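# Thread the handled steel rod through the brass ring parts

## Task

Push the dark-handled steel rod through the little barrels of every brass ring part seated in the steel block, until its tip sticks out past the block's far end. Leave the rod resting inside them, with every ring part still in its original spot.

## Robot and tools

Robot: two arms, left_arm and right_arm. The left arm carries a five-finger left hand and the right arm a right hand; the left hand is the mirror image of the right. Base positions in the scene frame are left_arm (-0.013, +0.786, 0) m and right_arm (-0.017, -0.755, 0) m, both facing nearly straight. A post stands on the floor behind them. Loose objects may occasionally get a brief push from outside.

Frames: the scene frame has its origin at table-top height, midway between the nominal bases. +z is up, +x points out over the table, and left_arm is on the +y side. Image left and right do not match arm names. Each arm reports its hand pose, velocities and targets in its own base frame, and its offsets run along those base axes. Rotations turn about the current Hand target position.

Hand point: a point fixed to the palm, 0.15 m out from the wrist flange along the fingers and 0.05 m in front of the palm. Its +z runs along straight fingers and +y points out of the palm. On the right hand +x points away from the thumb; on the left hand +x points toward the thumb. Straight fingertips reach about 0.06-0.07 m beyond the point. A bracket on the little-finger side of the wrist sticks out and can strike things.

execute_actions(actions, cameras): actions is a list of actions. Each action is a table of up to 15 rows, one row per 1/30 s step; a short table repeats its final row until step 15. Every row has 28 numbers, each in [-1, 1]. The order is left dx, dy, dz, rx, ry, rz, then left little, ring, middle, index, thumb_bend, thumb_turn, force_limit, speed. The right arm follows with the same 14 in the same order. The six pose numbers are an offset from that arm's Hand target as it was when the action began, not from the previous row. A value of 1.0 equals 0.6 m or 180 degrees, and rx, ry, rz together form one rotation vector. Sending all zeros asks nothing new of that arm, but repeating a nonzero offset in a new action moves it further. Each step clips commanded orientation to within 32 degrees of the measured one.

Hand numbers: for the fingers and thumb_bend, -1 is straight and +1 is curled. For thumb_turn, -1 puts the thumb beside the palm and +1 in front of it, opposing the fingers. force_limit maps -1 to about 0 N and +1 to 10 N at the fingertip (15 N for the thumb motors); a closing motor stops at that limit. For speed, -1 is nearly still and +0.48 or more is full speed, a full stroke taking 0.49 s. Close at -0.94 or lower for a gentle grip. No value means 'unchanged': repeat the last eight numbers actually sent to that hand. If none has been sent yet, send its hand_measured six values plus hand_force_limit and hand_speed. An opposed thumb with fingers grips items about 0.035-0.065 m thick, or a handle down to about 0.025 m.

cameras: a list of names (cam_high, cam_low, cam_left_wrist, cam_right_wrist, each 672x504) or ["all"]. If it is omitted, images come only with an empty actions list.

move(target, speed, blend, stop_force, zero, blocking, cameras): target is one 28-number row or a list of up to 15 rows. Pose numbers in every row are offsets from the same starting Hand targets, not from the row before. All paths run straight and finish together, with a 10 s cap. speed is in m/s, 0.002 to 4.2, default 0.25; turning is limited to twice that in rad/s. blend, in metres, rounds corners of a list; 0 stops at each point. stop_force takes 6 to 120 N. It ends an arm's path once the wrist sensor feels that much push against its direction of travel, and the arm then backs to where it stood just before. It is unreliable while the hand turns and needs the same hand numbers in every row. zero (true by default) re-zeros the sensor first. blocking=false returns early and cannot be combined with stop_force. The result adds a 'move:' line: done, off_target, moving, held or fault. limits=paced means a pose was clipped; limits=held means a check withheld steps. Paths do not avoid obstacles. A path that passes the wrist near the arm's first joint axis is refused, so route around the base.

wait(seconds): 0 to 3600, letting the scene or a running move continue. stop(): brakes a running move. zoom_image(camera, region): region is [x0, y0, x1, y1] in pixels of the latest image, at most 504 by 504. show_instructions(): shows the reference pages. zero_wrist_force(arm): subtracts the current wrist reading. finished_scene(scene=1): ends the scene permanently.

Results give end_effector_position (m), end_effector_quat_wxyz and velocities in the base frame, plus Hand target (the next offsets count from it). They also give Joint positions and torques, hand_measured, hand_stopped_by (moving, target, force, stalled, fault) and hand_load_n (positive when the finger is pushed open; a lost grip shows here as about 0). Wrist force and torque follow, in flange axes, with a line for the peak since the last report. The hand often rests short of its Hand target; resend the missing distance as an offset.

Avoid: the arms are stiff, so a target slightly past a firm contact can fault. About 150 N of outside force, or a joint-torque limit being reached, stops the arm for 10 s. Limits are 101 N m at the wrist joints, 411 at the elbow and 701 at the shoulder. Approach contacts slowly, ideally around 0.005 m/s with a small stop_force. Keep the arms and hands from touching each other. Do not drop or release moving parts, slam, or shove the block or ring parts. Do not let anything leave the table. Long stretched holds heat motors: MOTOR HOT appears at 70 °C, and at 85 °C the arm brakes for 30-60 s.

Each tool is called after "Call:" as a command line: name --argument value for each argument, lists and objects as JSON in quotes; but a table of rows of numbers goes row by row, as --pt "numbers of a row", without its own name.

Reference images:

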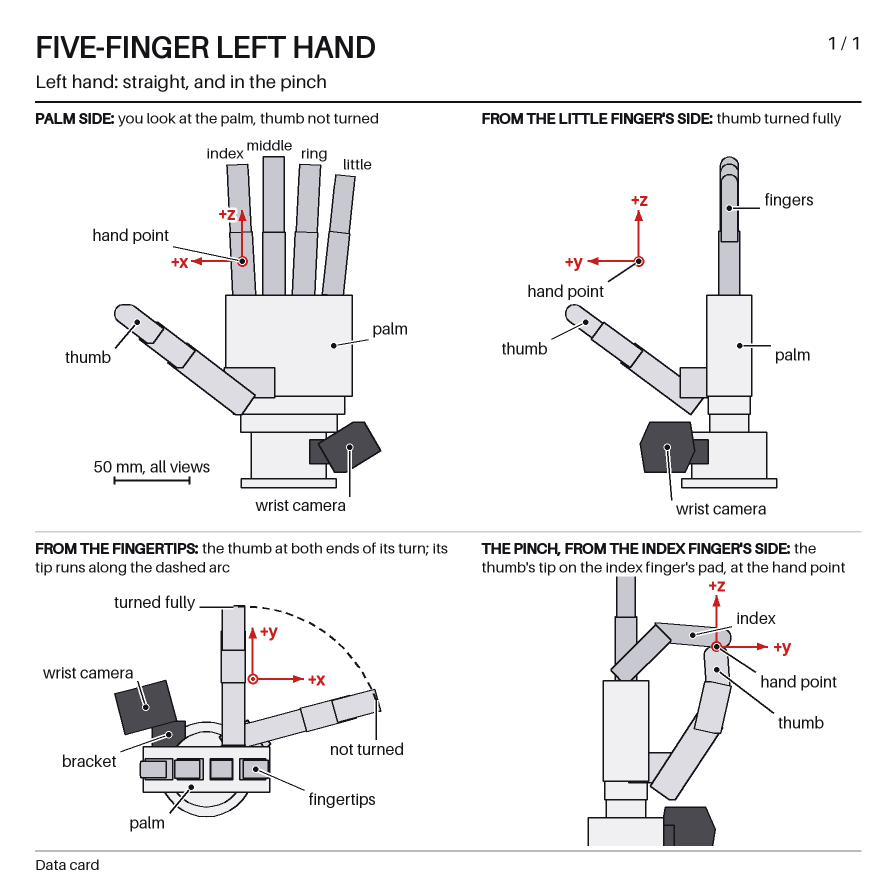

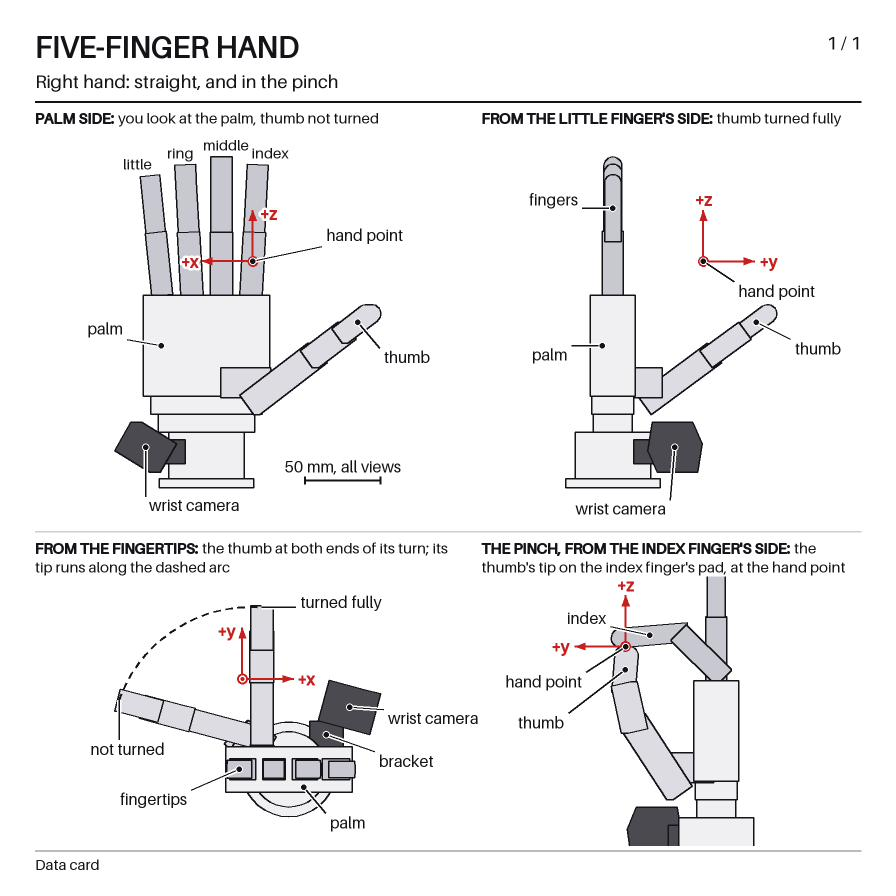

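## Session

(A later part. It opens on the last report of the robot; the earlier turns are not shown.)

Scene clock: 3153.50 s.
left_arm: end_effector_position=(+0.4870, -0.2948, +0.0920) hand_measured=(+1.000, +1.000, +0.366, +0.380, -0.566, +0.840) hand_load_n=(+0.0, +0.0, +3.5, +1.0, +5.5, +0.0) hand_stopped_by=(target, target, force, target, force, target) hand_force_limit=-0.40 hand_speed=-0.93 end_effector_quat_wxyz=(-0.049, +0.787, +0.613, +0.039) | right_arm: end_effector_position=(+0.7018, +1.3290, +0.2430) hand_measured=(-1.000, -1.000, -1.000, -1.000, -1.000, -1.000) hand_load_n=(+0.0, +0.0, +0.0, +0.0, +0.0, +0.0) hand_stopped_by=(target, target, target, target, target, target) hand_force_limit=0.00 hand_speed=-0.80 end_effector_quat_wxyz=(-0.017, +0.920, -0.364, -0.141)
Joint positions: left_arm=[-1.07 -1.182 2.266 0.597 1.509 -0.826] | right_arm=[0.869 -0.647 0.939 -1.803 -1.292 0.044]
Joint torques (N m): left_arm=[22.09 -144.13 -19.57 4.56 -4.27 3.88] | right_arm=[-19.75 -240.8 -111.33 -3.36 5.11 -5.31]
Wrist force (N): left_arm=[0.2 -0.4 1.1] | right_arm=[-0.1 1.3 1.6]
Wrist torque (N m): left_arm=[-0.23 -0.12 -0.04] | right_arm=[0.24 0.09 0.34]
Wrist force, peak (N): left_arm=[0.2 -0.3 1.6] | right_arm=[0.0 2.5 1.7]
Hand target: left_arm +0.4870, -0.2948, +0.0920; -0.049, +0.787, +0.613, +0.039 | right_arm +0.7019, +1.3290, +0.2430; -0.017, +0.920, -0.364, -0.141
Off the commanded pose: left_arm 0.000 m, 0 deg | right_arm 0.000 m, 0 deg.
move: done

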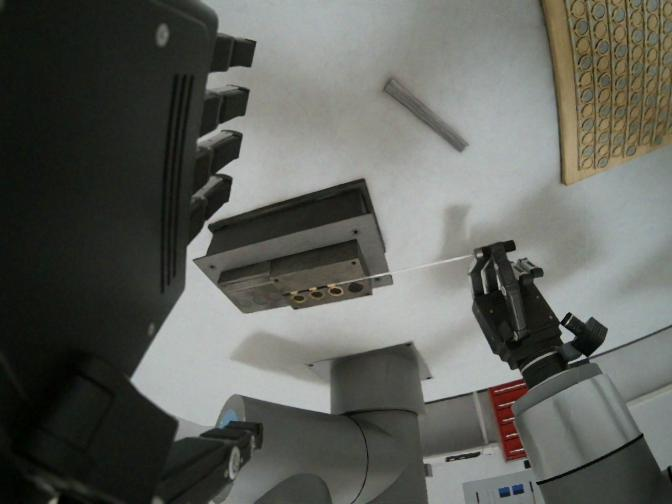

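Call:
move --target '[0.00059,0.00497,0,0,0,0,1,1,0.40,0.38,-0.2,0.84,-0.4,-0.93,0,0,0,0,0,0,-1,-1,-1,-1,-1,-1,0,-0.8]' --speed 0.008 --stop_force 6

Call:
move --target '[0.00059,0.00497,0,0,0,0,1,1,0.40,0.38,-0.2,0.84,-0.4,-0.93,0,0,0,0,0,0,-1,-1,-1,-1,-1,-1,0,-0.8]' --speed 0.008 --stop_force 6 --cameras '["cam_right_wrist"]'

Call:
zoom_image --camera "cam_right_wrist" --region '[318, 275, 338, 295]'

Scene clock: 3164.40 s.
left_arm: end_effector_position=(+0.4874, -0.2918, +0.0920) hand_measured=(+1.000, +1.000, +0.366, +0.380, -0.566, +0.840) hand_load_n=(+0.0, +0.0, +3.5, +1.5, +5.5, +0.0) hand_stopped_by=(target, target, force, target, force, target) hand_force_limit=-0.40 hand_speed=-0.93 end_effector_quat_wxyz=(-0.049, +0.787, +0.613, +0.039) | right_arm: end_effector_position=(+0.7019, +1.3290, +0.2430) hand_measured=(-1.000, -1.000, -1.000, -1.000, -1.000, -1.000) hand_load_n=(+0.0, +0.0, +0.0, +0.0, -0.5, +0.0) hand_stopped_by=(target, target, target, target, target, target) hand_force_limit=0.00 hand_speed=-0.80 end_effector_quat_wxyz=(-0.017, +0.920, -0.364, -0.141)
Joint positions: left_arm=[-1.067 -1.183 2.269 0.595 1.509 -0.823] | right_arm=[0.869 -0.647 0.939 -1.803 -1.291 0.044]
Joint torques (N m): left_arm=[19.75 -144.14 -18.29 4.64 -4.03 3.65] | right_arm=[-15.73 -238.53 -110.49 -2.91 6.57 -5.9]
Wrist force (N): left_arm=[0.5 -0.4 1.1] | right_arm=[0.1 1.7 1.5]
Wrist torque (N m): left_arm=[-0.22 -0.18 -0.02] | right_arm=[0.30 0.06 0.36]
Wrist force, peak (N): left_arm=[0.3 -0.5 1.5] | right_arm=[-0.1 1.3 2.1]
Hand target: left_arm +0.4874, -0.2918, +0.0920; -0.049, +0.787, +0.613, +0.039 | right_arm +0.7019, +1.3290, +0.2430; -0.017, +0.920, -0.364, -0.141
Off the commanded pose: left_arm 0.000 m, 0 deg | right_arm 0.000 m, 0 deg.
move: done

Scene clock: 3165.77 s.
left_arm: end_effector_position=(+0.4877, -0.2889, +0.0920) hand_measured=(+1.000, +1.000, +0.366, +0.380, -0.566, +0.840) hand_load_n=(+0.0, +0.0, +3.0, +1.0, +5.5, +0.0) hand_stopped_by=(target, target, force, target, force, target) hand_force_limit=-0.40 hand_speed=-0.93 end_effector_quat_wxyz=(-0.049, +0.787, +0.613, +0.039) | right_arm: end_effector_position=(+0.7019, +1.3290, +0.2430) hand_measured=(-1.000, -1.000, -1.000, -1.000, -1.000, -1.000) hand_load_n=(+0.0, +0.0, +0.0, +0.0, +0.0, +0.0) hand_stopped_by=(target, target, target, target, target, target) hand_force_limit=0.00 hand_speed=-0.80 end_effector_quat_wxyz=(-0.017, +0.920, -0.364, -0.141)
Joint positions: left_arm=[-1.063 -1.185 2.271 0.594 1.509 -0.819] | right_arm=[0.869 -0.647 0.939 -1.803 -1.291 0.044]
Joint torques (N m): left_arm=[20.22 -143.63 -18.2 4.68 -4.33 3.17] | right_arm=[-16.77 -242.96 -113.74 -2.54 5.89 -6.09]
Wrist force (N): left_arm=[0.2 -0.3 1.4] | right_arm=[-0.1 1.3 1.8]
Wrist torque (N m): left_arm=[-0.22 -0.13 -0.04] | right_arm=[0.21 0.08 0.34]
Wrist force, peak (N): left_arm=[0.4 -0.5 1.5] | right_arm=[-0.1 1.4 2.1]
Hand target: left_arm +0.4877, -0.2889, +0.0920; -0.049, +0.787, +0.613, +0.039 | right_arm +0.7019, +1.3290, +0.2430; -0.017, +0.920, -0.364, -0.141
Off the commanded pose: left_arm 0.000 m, 0 deg | right_arm 0.000 m, 0 deg.
move: done

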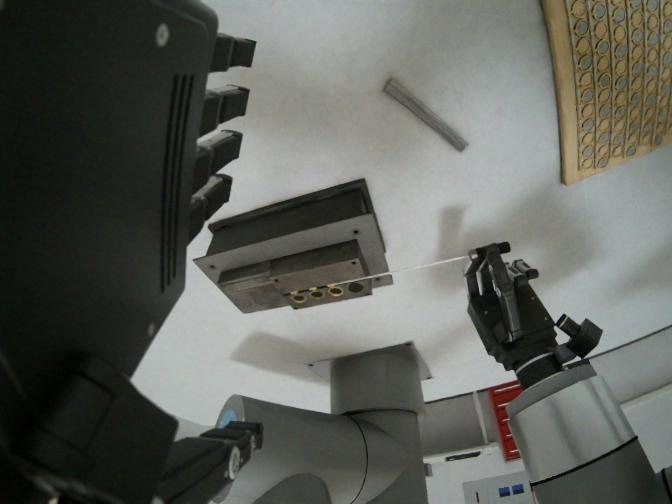

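Scaled by 25.200 from the camera's image (finer frame: 960x720).

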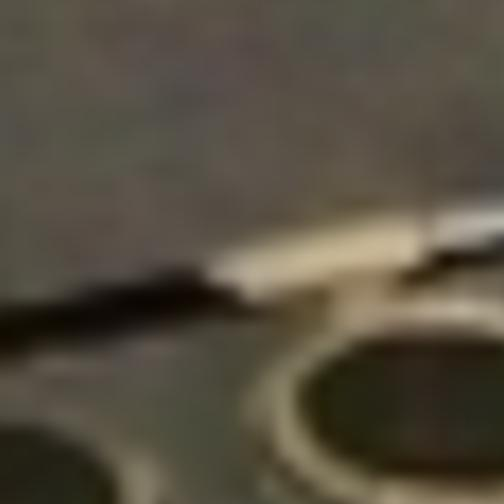

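Call:
move --target '[0.00099,0.0083,0,0,0,0,1,1,0.40,0.38,-0.2,0.84,-0.4,-0.93,0,0,0,0,0,0,-1,-1,-1,-1,-1,-1,0,-0.8]' --speed 0.01 --stop_force 6 --cameras '["cam_right_wrist"]'

Call:
zoom_image --camera "cam_right_wrist" --region '[306, 270, 336, 300]'

Scene clock: 3175.93 s.
left_arm: end_effector_position=(+0.4883, -0.2839, +0.0920) hand_measured=(+1.000, +1.000, +0.366, +0.380, -0.566, +0.840) hand_load_n=(+0.0, +0.0, +3.0, +1.5, +5.5, +0.0) hand_stopped_by=(target, target, force, target, force, target) hand_force_limit=-0.40 hand_speed=-0.93 end_effector_quat_wxyz=(-0.049, +0.787, +0.613, +0.039) | right_arm: end_effector_position=(+0.7019, +1.3290, +0.2430) hand_measured=(-1.000, -1.000, -1.000, -1.000, -1.000, -1.000) hand_load_n=(+0.0, +0.0, +0.0, +0.0, +0.0, +0.0) hand_stopped_by=(target, target, target, target, target, target) hand_force_limit=0.00 hand_speed=-0.80 end_effector_quat_wxyz=(-0.017, +0.920, -0.364, -0.141)
Joint positions: left_arm=[-1.057 -1.187 2.275 0.592 1.508 -0.813] | right_arm=[0.869 -0.647 0.939 -1.803 -1.291 0.044]
Joint torques (N m): left_arm=[20.09 -142.96 -17.81 4.16 -3.93 3.65] | right_arm=[-15.59 -243.85 -111.18 -2.98 5.54 -5.63]
Wrist force (N): left_arm=[0.3 -0.4 1.2] | right_arm=[0.0 1.3 1.7]
Wrist torque (N m): left_arm=[-0.23 -0.17 -0.02] | right_arm=[0.22 0.06 0.34]
Wrist force, peak (N): left_arm=[0.1 -0.6 1.4] | right_arm=[-0.5 1.6 1.9]
Hand target: left_arm +0.4883, -0.2839, +0.0920; -0.049, +0.787, +0.613, +0.039 | right_arm +0.7019, +1.3290, +0.2430; -0.017, +0.920, -0.364, -0.141
Off the commanded pose: left_arm 0.000 m, 0 deg | right_arm 0.000 m, 0 deg.
move: done

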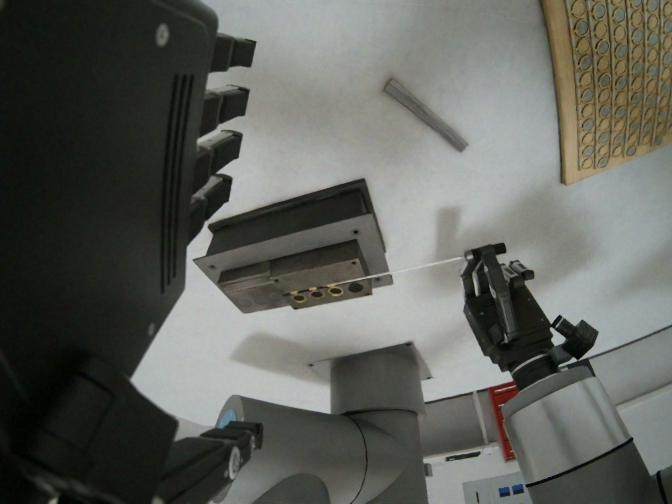

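Scaled by 16.800 from the camera's image (finer frame: 960x720).

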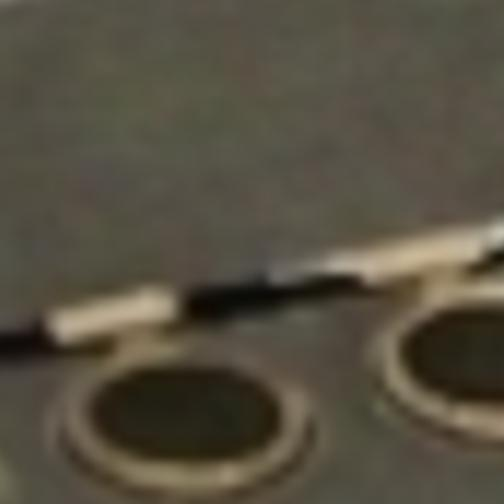

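Call:
zoom_image --camera "cam_right_wrist" --region '[310, 276, 330, 296]'

Call:
move --target '[0,0,0,0,0,0,1,1,0.40,0.38,-0.2,0.84,-0.4,-0.93,-0.0375,-0.0922,-0.1142,0.0465,0.086,0,-1,-1,-1,-1,-1,-1,0,-0.8]' --speed 0.12 --cameras '["cam_right_wrist"]'

Call:
zoom_image --camera "cam_right_wrist" --region '[258, 268, 278, 288]'

Call:
zoom_image --camera "cam_right_wrist" --region '[256, 262, 296, 292]'

Scaled by 25.200 from the camera's image (finer frame: 960x720).

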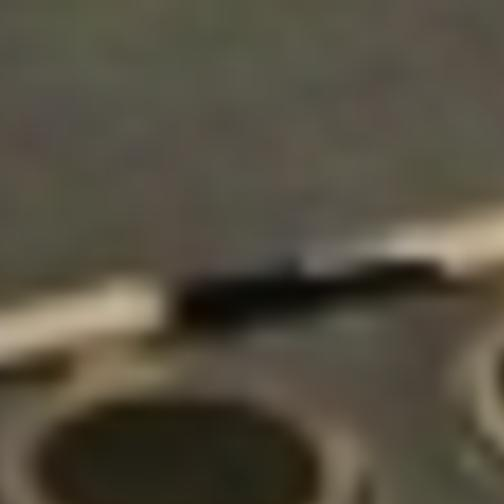

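Scene clock: 3184.63 s.
left_arm: end_effector_position=(+0.4883, -0.2839, +0.0920) hand_measured=(+1.000, +1.000, +0.366, +0.380, -0.566, +0.840) hand_load_n=(+0.0, +0.0, +3.0, +1.5, +5.5, +0.0) hand_stopped_by=(target, target, force, target, force, target) hand_force_limit=-0.40 hand_speed=-0.93 end_effector_quat_wxyz=(-0.049, +0.787, +0.613, +0.039) | right_arm: end_effector_position=(+0.6795, +1.2738, +0.1746) hand_measured=(-1.000, -1.000, -1.000, -1.000, -1.000, -1.000) hand_load_n=(+0.0, +0.0, +0.0, +0.0, +0.0, +0.0) hand_stopped_by=(target, target, target, target, target, target) hand_force_limit=0.00 hand_speed=-0.80 end_effector_quat_wxyz=(-0.035, +0.889, -0.352, -0.290)
Joint positions: left_arm=[-1.057 -1.187 2.275 0.592 1.508 -0.813] | right_arm=[0.803 -0.656 1.11 -1.846 -1.003 -0.066]
Joint torques (N m): left_arm=[19.39 -142.79 -18.29 4.1 -4.12 3.76] | right_arm=[-18.84 -236.85 -83.46 -13.35 7 -6.81]
Wrist force (N): left_arm=[0.3 -0.4 1.2] | right_arm=[0.0 1.5 1.9]
Wrist torque (N m): left_arm=[-0.23 -0.17 -0.02] | right_arm=[0.26 0.15 0.35]
Wrist force, peak (N): left_arm=[0.1 -0.4 1.4] | right_arm=[0.7 1.9 2.4]
Hand target: left_arm +0.4883, -0.2839, +0.0920; -0.049, +0.787, +0.613, +0.039 | right_arm +0.6794, +1.2737, +0.1745; -0.035, +0.889, -0.352, -0.290
Off the commanded pose: left_arm 0.000 m, 0 deg | right_arm 0.000 m, 0 deg.
move: done

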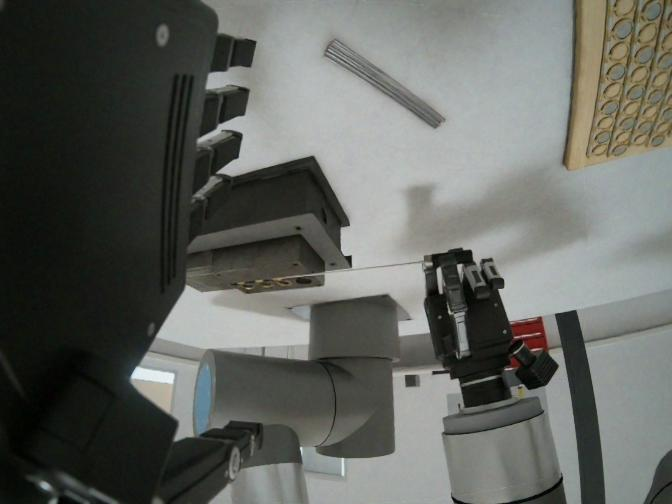

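Scaled by 25.200 from the camera's image (finer frame: 960x720).

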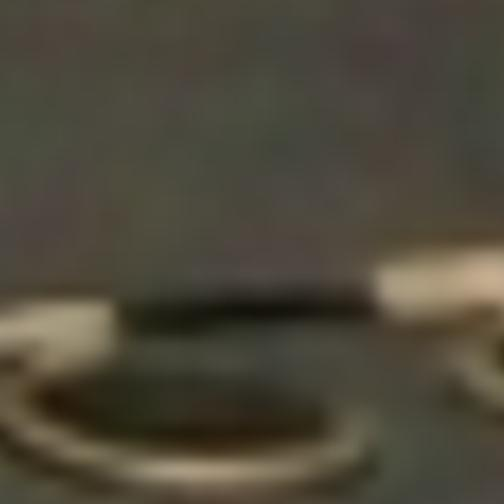

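Scaled by 12.600 from the camera's image (finer frame: 960x720).

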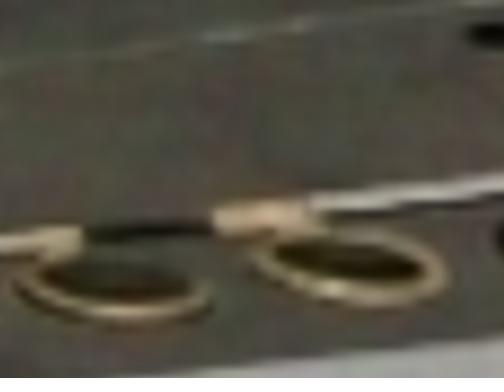

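Call:
zoom_image --camera "cam_right_wrist" --region '[300, 262, 320, 282]'

Call:
zoom_image --camera "cam_right_wrist" --region '[395, 252, 415, 272]'

Call:
zoom_image --camera "cam_right_wrist" --region '[350, 258, 370, 278]'

Scaled by 25.200 from the camera's image (finer frame: 960x720).

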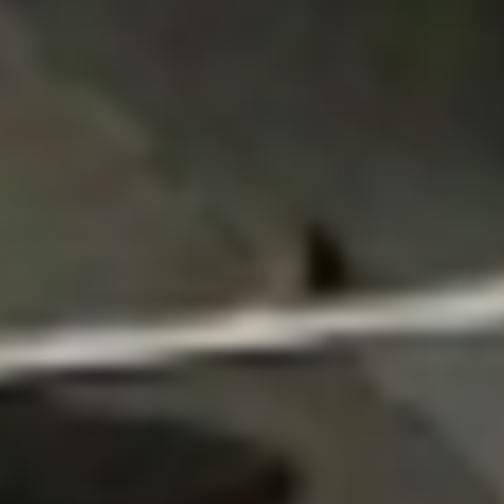

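Scaled by 25.200 from the camera's image (finer frame: 960x720).

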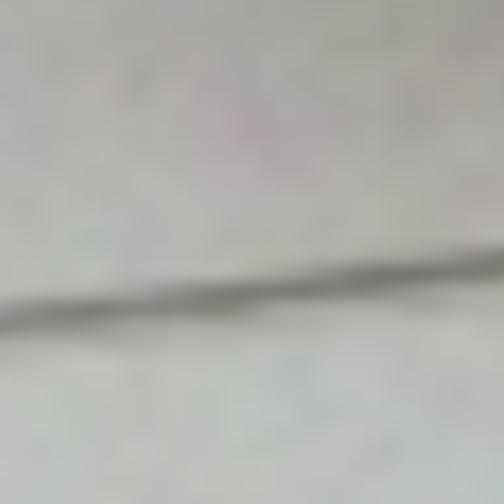

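Scaled by 25.200 from the camera's image (finer frame: 960x720).

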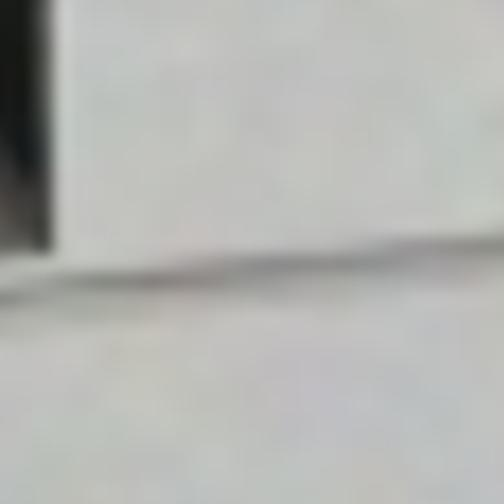

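Call:
zoom_image --camera "cam_right_wrist" --region '[276, 268, 296, 288]'

Call:
zoom_image --camera "cam_right_wrist" --region '[250, 272, 270, 292]'

Scaled by 25.200 from the camera's image (finer frame: 960x720).

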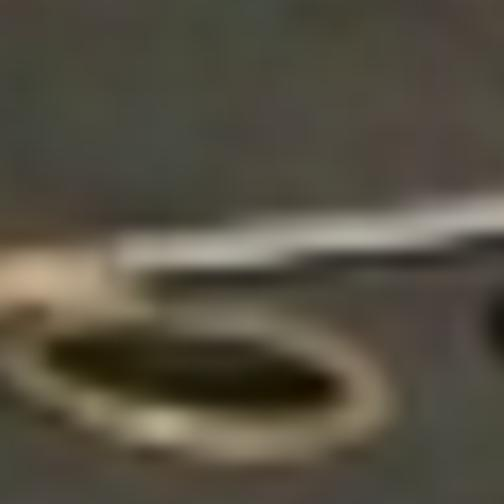

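Scaled by 25.200 from the camera's image (finer frame: 960x720).

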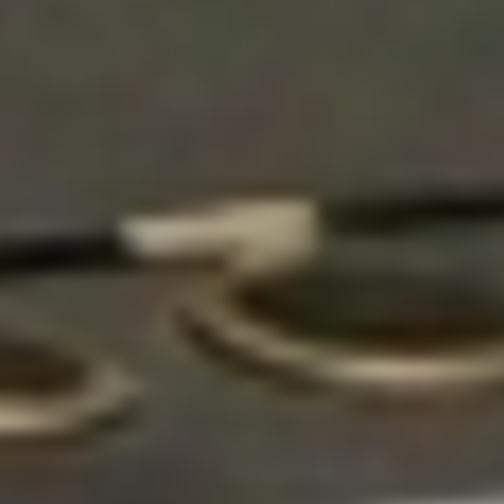

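Call:
move --target '[0,0,0,0,0,0,1,1,0.40,0.38,-0.2,0.84,-0.4,-0.93,-0.1633,0.1027,0.145,-0.1136,-0.2101,0,-1,-1,-1,-1,-1,-1,0,-0.8]' --speed 0.12 --cameras '["cam_right_wrist"]'

Call:
zoom_image --camera "cam_right_wrist" --region '[250, 260, 330, 320]'

Call:
zoom_image --camera "cam_right_wrist" --region '[246, 282, 286, 312]'

Scene clock: 3248.63 s.
left_arm: end_effector_position=(+0.4883, -0.2839, +0.0920) hand_measured=(+1.000, +1.000, +0.366, +0.380, -0.566, +0.840) hand_load_n=(+0.0, +0.0, +3.0, +1.5, +5.5, +0.0) hand_stopped_by=(target, target, force, target, force, target) hand_force_limit=-0.40 hand_speed=-0.93 end_effector_quat_wxyz=(-0.049, +0.787, +0.613, +0.039) | right_arm: end_effector_position=(+0.5815, +1.3353, +0.2615) hand_measured=(-1.000, -1.000, -1.000, -1.000, -1.000, -1.000) hand_load_n=(+0.0, +0.0, +0.0, +0.0, +0.0, +0.0) hand_stopped_by=(target, target, target, target, target, target) hand_force_limit=0.00 hand_speed=-0.80 end_effector_quat_wxyz=(+0.009, +0.927, -0.367, +0.078)
Joint positions: left_arm=[-1.057 -1.187 2.275 0.592 1.508 -0.813] | right_arm=[1.027 -0.731 1.049 -1.898 -1.728 0.209]
Joint torques (N m): left_arm=[20.7 -144.08 -18.68 4.87 -3.69 3.57] | right_arm=[16.84 -225.32 -112.15 -2.91 -3.08 4.48]
Wrist force (N): left_arm=[0.5 -0.4 0.9] | right_arm=[0.6 2.0 2.0]
Wrist torque (N m): left_arm=[-0.22 -0.20 -0.01] | right_arm=[0.29 -0.16 -0.11]
Wrist force, peak (N): left_arm=[0.2 -0.5 1.4] | right_arm=[0.6 2.0 2.0]
Hand target: left_arm +0.4883, -0.2839, +0.0920; -0.049, +0.787, +0.613, +0.039 | right_arm +0.5815, +1.3353, +0.2615; +0.009, +0.927, -0.367, +0.078
Off the commanded pose: left_arm 0.000 m, 0 deg | right_arm 0.000 m, 0 deg.
move: done

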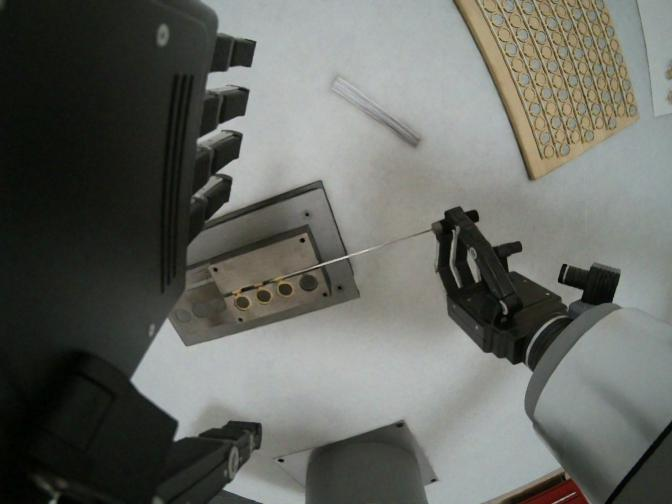

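Scaled by 6.300 from the camera's image (finer frame: 960x720).

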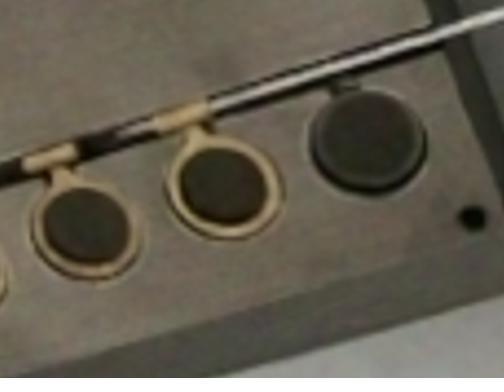

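Scaled by 12.600 from the camera's image (finer frame: 960x720).

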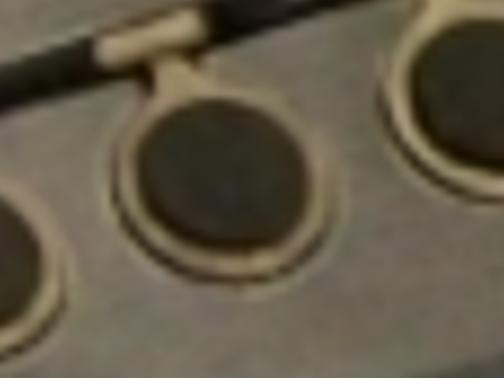

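Call:
zoom_image --camera "cam_right_wrist" --region '[250, 272, 290, 302]'

Call:
zoom_image --camera "cam_right_wrist" --region '[252, 274, 272, 294]'

Call:
zoom_image --camera "cam_right_wrist" --region '[272, 266, 292, 286]'

Scaled by 12.600 from the camera's image (finer frame: 960x720).

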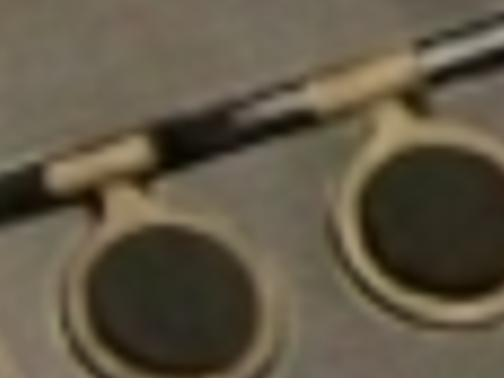

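Scaled by 25.200 from the camera's image (finer frame: 960x720).

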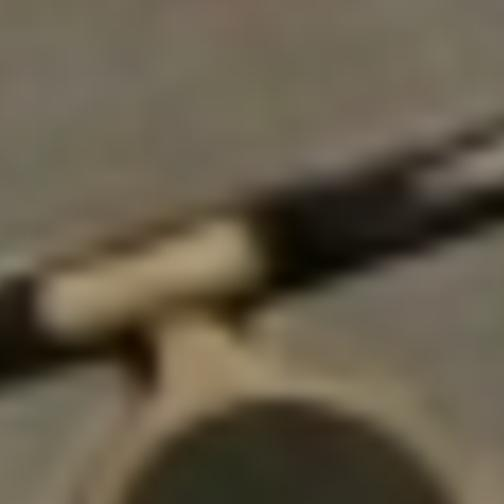

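Scaled by 25.200 from the camera's image (finer frame: 960x720).

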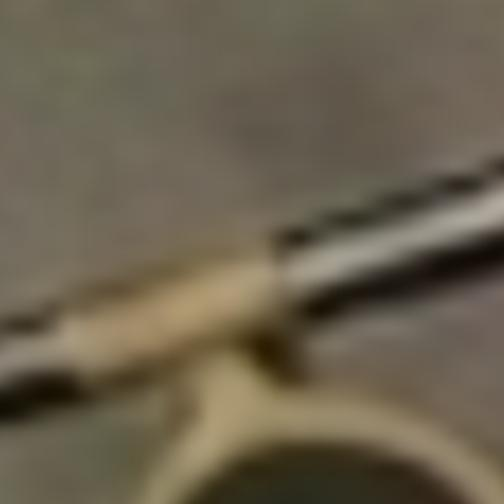

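Call:
move --target '[0.000593,0.004965,0,0,0,0,1,1,0.40,0.38,-0.2,0.84,-0.4,-0.93,0,0,0,0,0,0,-1,-1,-1,-1,-1,-1,0,-0.8]' --speed 0.008 --stop_force 6 --cameras '["cam_right_wrist"]'

Call:
zoom_image --camera "cam_right_wrist" --region '[250, 272, 290, 302]'

Call:
zoom_image --camera "cam_right_wrist" --region '[252, 274, 272, 294]'

Scene clock: 3305.87 s.
left_arm: end_effector_position=(+0.4887, -0.2809, +0.0920) hand_measured=(+1.000, +1.000, +0.366, +0.380, -0.566, +0.840) hand_load_n=(+0.0, +0.0, +3.0, +1.5, +5.5, +0.0) hand_stopped_by=(target, target, force, target, force, target) hand_force_limit=-0.40 hand_speed=-0.93 end_effector_quat_wxyz=(-0.049, +0.787, +0.613, +0.039) | right_arm: end_effector_position=(+0.5815, +1.3353, +0.2615) hand_measured=(-1.000, -1.000, -1.000, -1.000, -1.000, -1.000) hand_load_n=(+0.0, +0.0, +0.0, +0.0, +0.0, +0.5) hand_stopped_by=(target, target, target, target, target, target) hand_force_limit=0.00 hand_speed=-0.80 end_effector_quat_wxyz=(+0.009, +0.927, -0.367, +0.078)
Joint positions: left_arm=[-1.054 -1.188 2.277 0.591 1.508 -0.81] | right_arm=[1.027 -0.73 1.049 -1.897 -1.728 0.209]
Joint torques (N m): left_arm=[20.05 -142.26 -16.71 4.88 -4.04 3.75] | right_arm=[15.41 -226.15 -110.62 -3.4 -4.69 5.42]
Wrist force (N): left_arm=[0.1 -0.5 1.0] | right_arm=[0.4 2.0 1.3]
Wrist torque (N m): left_arm=[-0.24 -0.15 -0.03] | right_arm=[0.35 -0.11 -0.12]
Wrist force, peak (N): left_arm=[0.0 -0.7 1.5] | right_arm=[0.3 2.1 1.9]
Hand target: left_arm +0.4887, -0.2809, +0.0920; -0.049, +0.787, +0.613, +0.039 | right_arm +0.5815, +1.3353, +0.2615; +0.009, +0.927, -0.367, +0.078
Off the commanded pose: left_arm 0.000 m, 0 deg | right_arm 0.000 m, 0 deg.
move: done

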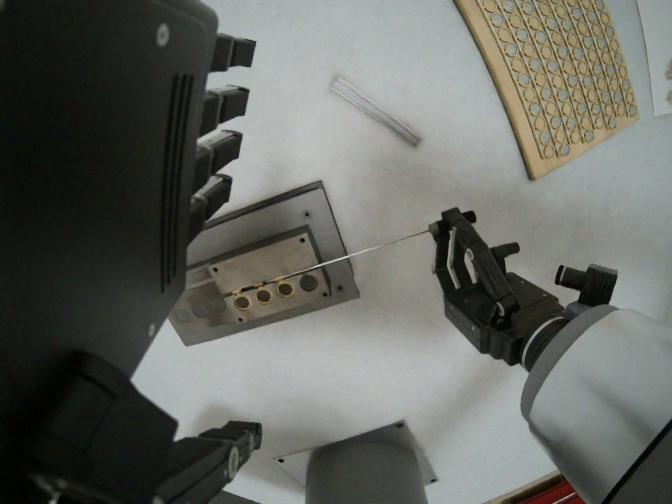

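Scaled by 12.600 from the camera's image (finer frame: 960x720).

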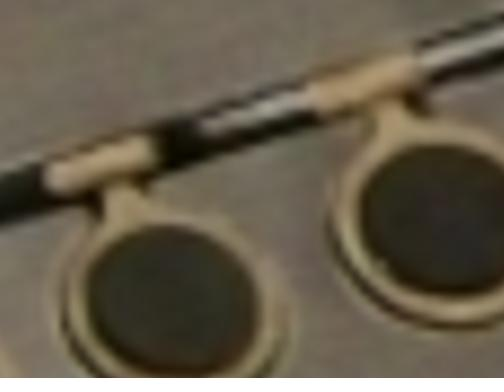

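Scaled by 25.200 from the camera's image (finer frame: 960x720).

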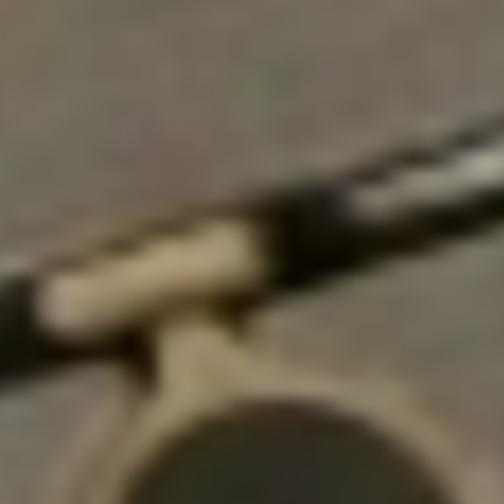

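Call:
move --target '[0.000593,0.004965,0,0,0,0,1,1,0.40,0.38,-0.2,0.84,-0.4,-0.93,0,0,0,0,0,0,-1,-1,-1,-1,-1,-1,0,-0.8]' --speed 0.008 --stop_force 6 --cameras '["cam_right_wrist"]'

Call:
zoom_image --camera "cam_right_wrist" --region '[250, 272, 290, 302]'

Call:
zoom_image --camera "cam_right_wrist" --region '[252, 274, 272, 294]'

Scene clock: 3315.07 s.
left_arm: end_effector_position=(+0.4890, -0.2779, +0.0920) hand_measured=(+1.000, +1.000, +0.366, +0.380, -0.566, +0.840) hand_load_n=(+0.0, +0.0, +3.0, +1.5, +5.5, +0.0) hand_stopped_by=(target, target, force, target, force, target) hand_force_limit=-0.40 hand_speed=-0.93 end_effector_quat_wxyz=(-0.049, +0.787, +0.613, +0.039) | right_arm: end_effector_position=(+0.5815, +1.3353, +0.2615) hand_measured=(-1.000, -1.000, -1.000, -1.000, -1.000, -1.000) hand_load_n=(+0.0, +0.0, +0.0, +0.0, +0.0, +0.0) hand_stopped_by=(target, target, target, target, target, target) hand_force_limit=0.00 hand_speed=-0.80 end_effector_quat_wxyz=(+0.009, +0.927, -0.367, +0.078)
Joint positions: left_arm=[-1.05 -1.189 2.28 0.589 1.507 -0.806] | right_arm=[1.027 -0.73 1.049 -1.897 -1.728 0.209]
Joint torques (N m): left_arm=[18.94 -141.82 -16.95 4.51 -4.57 3.2] | right_arm=[17.14 -228.92 -109.72 -3.32 -4.49 4.71]
Wrist force (N): left_arm=[-0.4 -0.4 1.2] | right_arm=[0.4 1.3 1.6]
Wrist torque (N m): left_arm=[-0.24 -0.14 -0.02] | right_arm=[0.21 -0.12 -0.14]
Wrist force, peak (N): left_arm=[-0.2 -0.6 1.4] | right_arm=[0.7 2.3 1.7]
Hand target: left_arm +0.4890, -0.2779, +0.0920; -0.049, +0.787, +0.613, +0.039 | right_arm +0.5815, +1.3353, +0.2615; +0.009, +0.927, -0.367, +0.078
Off the commanded pose: left_arm 0.000 m, 0 deg | right_arm 0.000 m, 0 deg.
move: done

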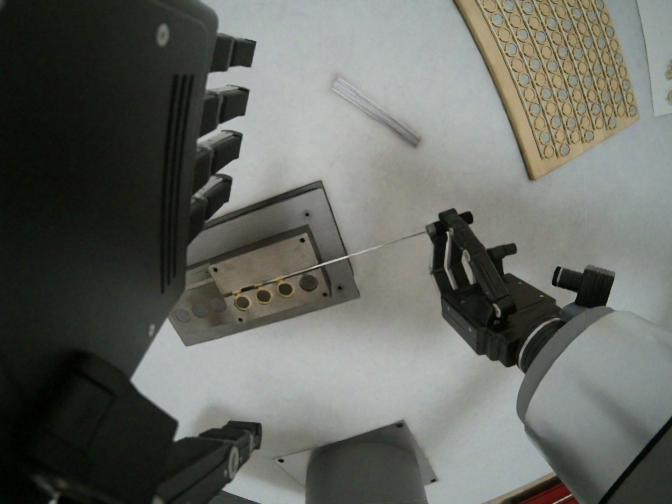

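Scaled by 12.600 from the camera's image (finer frame: 960x720).

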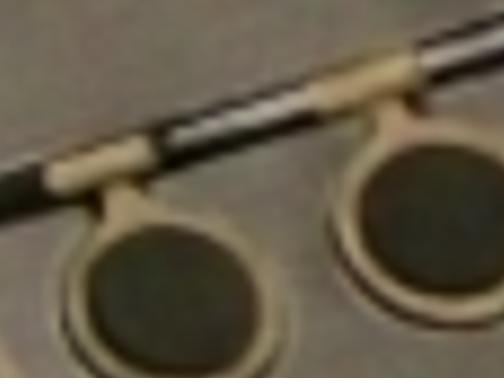

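Scaled by 25.200 from the camera's image (finer frame: 960x720).

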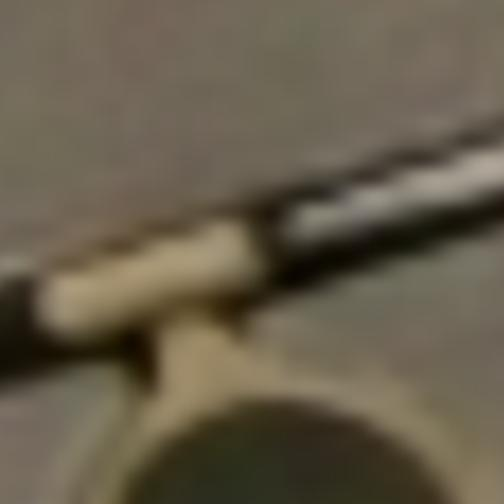

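Call:
move --target '[0,0,0,0,0,0,1,1,0.40,0.38,-0.2,0.84,-0.4,-0.93,0.2008,-0.0105,-0.0308,0.0671,0.1241,0,-1,-1,-1,-1,-1,-1,0,-0.8]' --speed 0.12 --cameras '["cam_right_wrist"]'

Call:
zoom_image --camera "cam_right_wrist" --region '[300, 270, 340, 300]'

Call:
zoom_image --camera "cam_right_wrist" --region '[308, 276, 328, 296]'

Scene clock: 3325.47 s.
left_arm: end_effector_position=(+0.4890, -0.2779, +0.0920) hand_measured=(+1.000, +1.000, +0.366, +0.380, -0.566, +0.840) hand_load_n=(+0.0, +0.0, +3.0, +1.5, +6.0, +0.0) hand_stopped_by=(target, target, force, target, force, target) hand_force_limit=-0.40 hand_speed=-0.93 end_effector_quat_wxyz=(-0.049, +0.787, +0.613, +0.039) | right_arm: end_effector_position=(+0.7018, +1.3290, +0.2430) hand_measured=(-1.000, -1.000, -1.000, -1.000, -1.000, -1.000) hand_load_n=(+0.0, +0.0, +0.0, +0.0, +0.0, +0.0) hand_stopped_by=(target, target, target, target, target, target) hand_force_limit=0.00 hand_speed=-0.80 end_effector_quat_wxyz=(-0.017, +0.920, -0.364, -0.141)
Joint positions: left_arm=[-1.05 -1.189 2.28 0.589 1.507 -0.806] | right_arm=[0.869 -0.647 0.939 -1.803 -1.291 0.044]
Joint torques (N m): left_arm=[20.05 -144.13 -16.37 4.85 -4.19 3.48] | right_arm=[-18.13 -239.29 -109.09 -3.86 5.28 -5.06]
Wrist force (N): left_arm=[-0.3 -0.6 1.0] | right_arm=[-0.1 1.1 1.7]
Wrist torque (N m): left_arm=[-0.27 -0.16 -0.01] | right_arm=[0.19 0.08 0.33]
Wrist force, peak (N): left_arm=[-0.4 -0.6 1.4] | right_arm=[-1.2 2.9 1.2]
Hand target: left_arm +0.4890, -0.2779, +0.0920; -0.049, +0.787, +0.613, +0.039 | right_arm +0.7019, +1.3290, +0.2430; -0.017, +0.920, -0.364, -0.141
Off the commanded pose: left_arm 0.000 m, 0 deg | right_arm 0.000 m, 0 deg.
move: done

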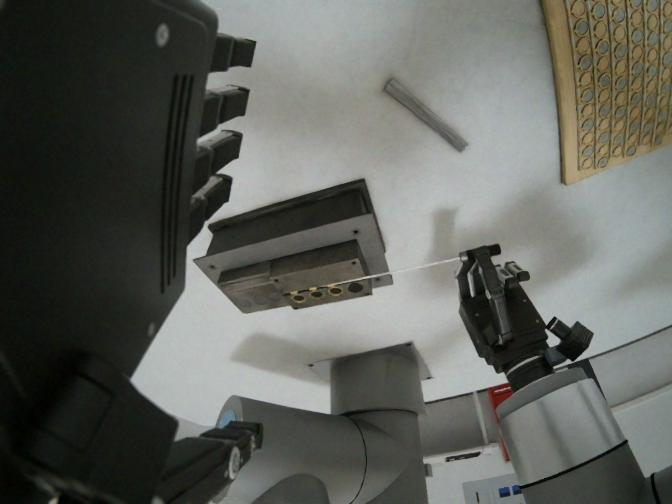

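Scaled by 12.600 from the camera's image (finer frame: 960x720).

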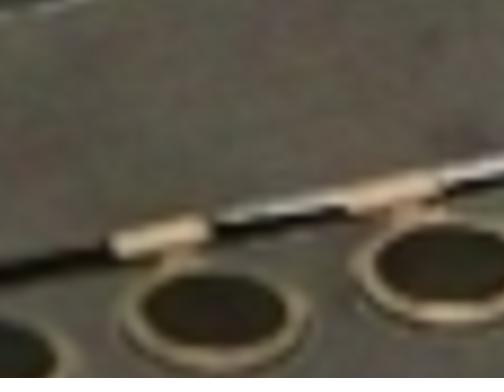

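Scaled by 25.200 from the camera's image (finer frame: 960x720).

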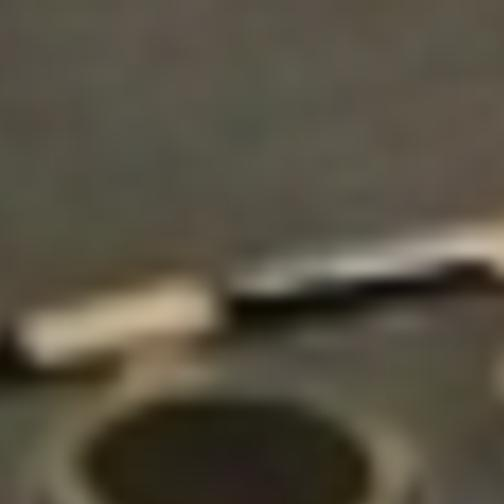

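Call:
zoom_image --camera "cam_right_wrist" --region '[322, 272, 342, 292]'

Call:
zoom_image --camera "cam_right_wrist" --region '[316, 276, 328, 288]'

Scaled by 25.200 from the camera's image (finer frame: 960x720).

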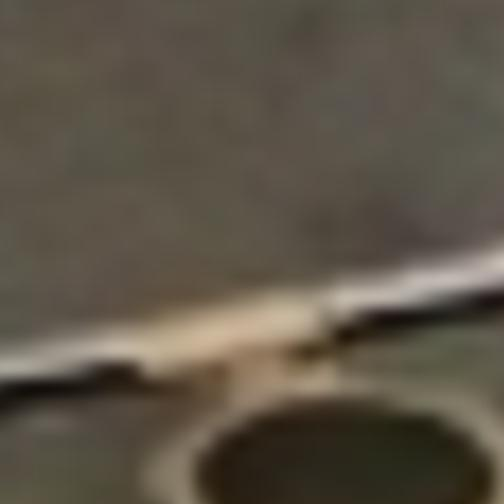

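Scaled by 42.000 from the camera's image (finer frame: 960x720).

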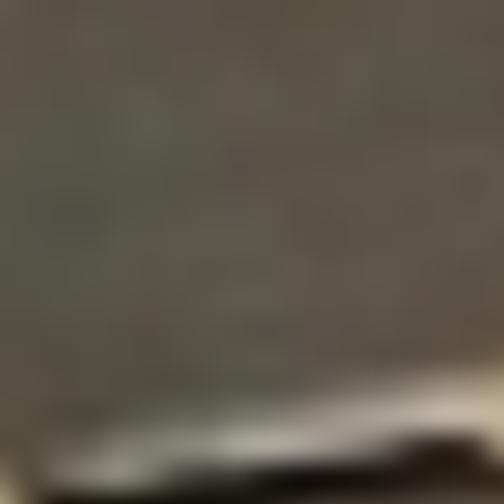

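Call:
zoom_image --camera "cam_right_wrist" --region '[284, 280, 304, 300]'

Call:
zoom_image --camera "cam_right_wrist" --region '[342, 268, 362, 288]'

Call:
zoom_image --camera "cam_right_wrist" --region '[380, 260, 400, 280]'

Call:
zoom_image --camera "cam_right_wrist" --region '[430, 252, 450, 272]'

Scaled by 25.200 from the camera's image (finer frame: 960x720).

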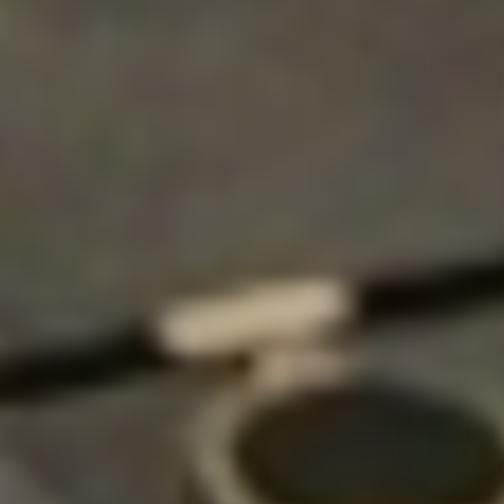

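Scaled by 25.200 from the camera's image (finer frame: 960x720).

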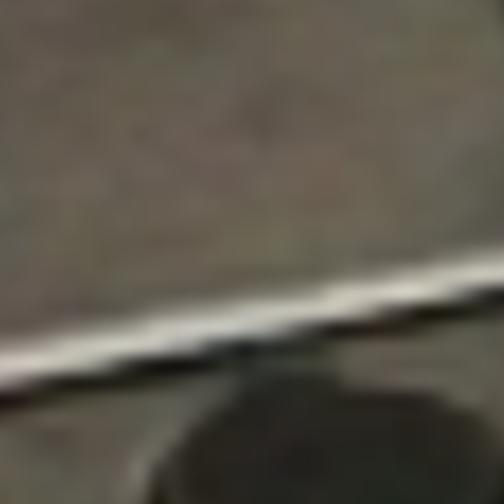

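Scaled by 25.200 from the camera's image (finer frame: 960x720).

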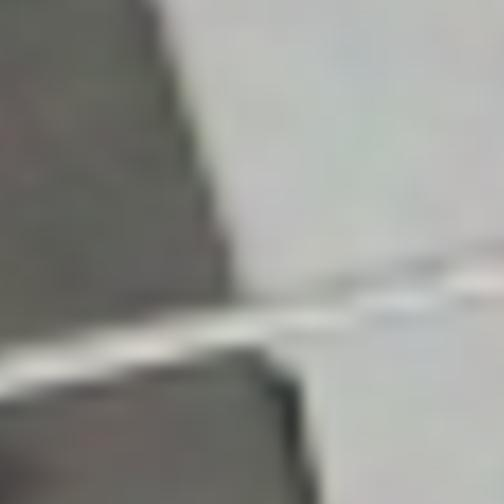

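Scaled by 25.200 from the camera's image (finer frame: 960x720).

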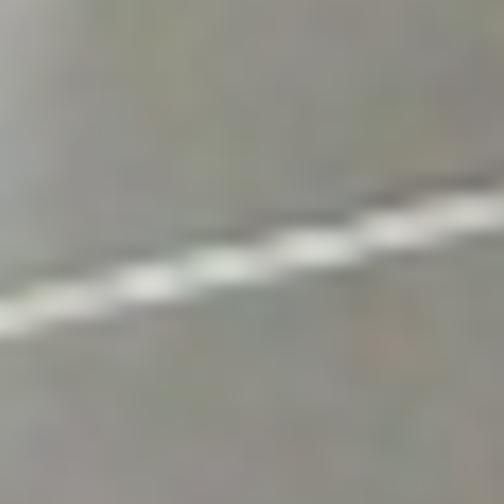

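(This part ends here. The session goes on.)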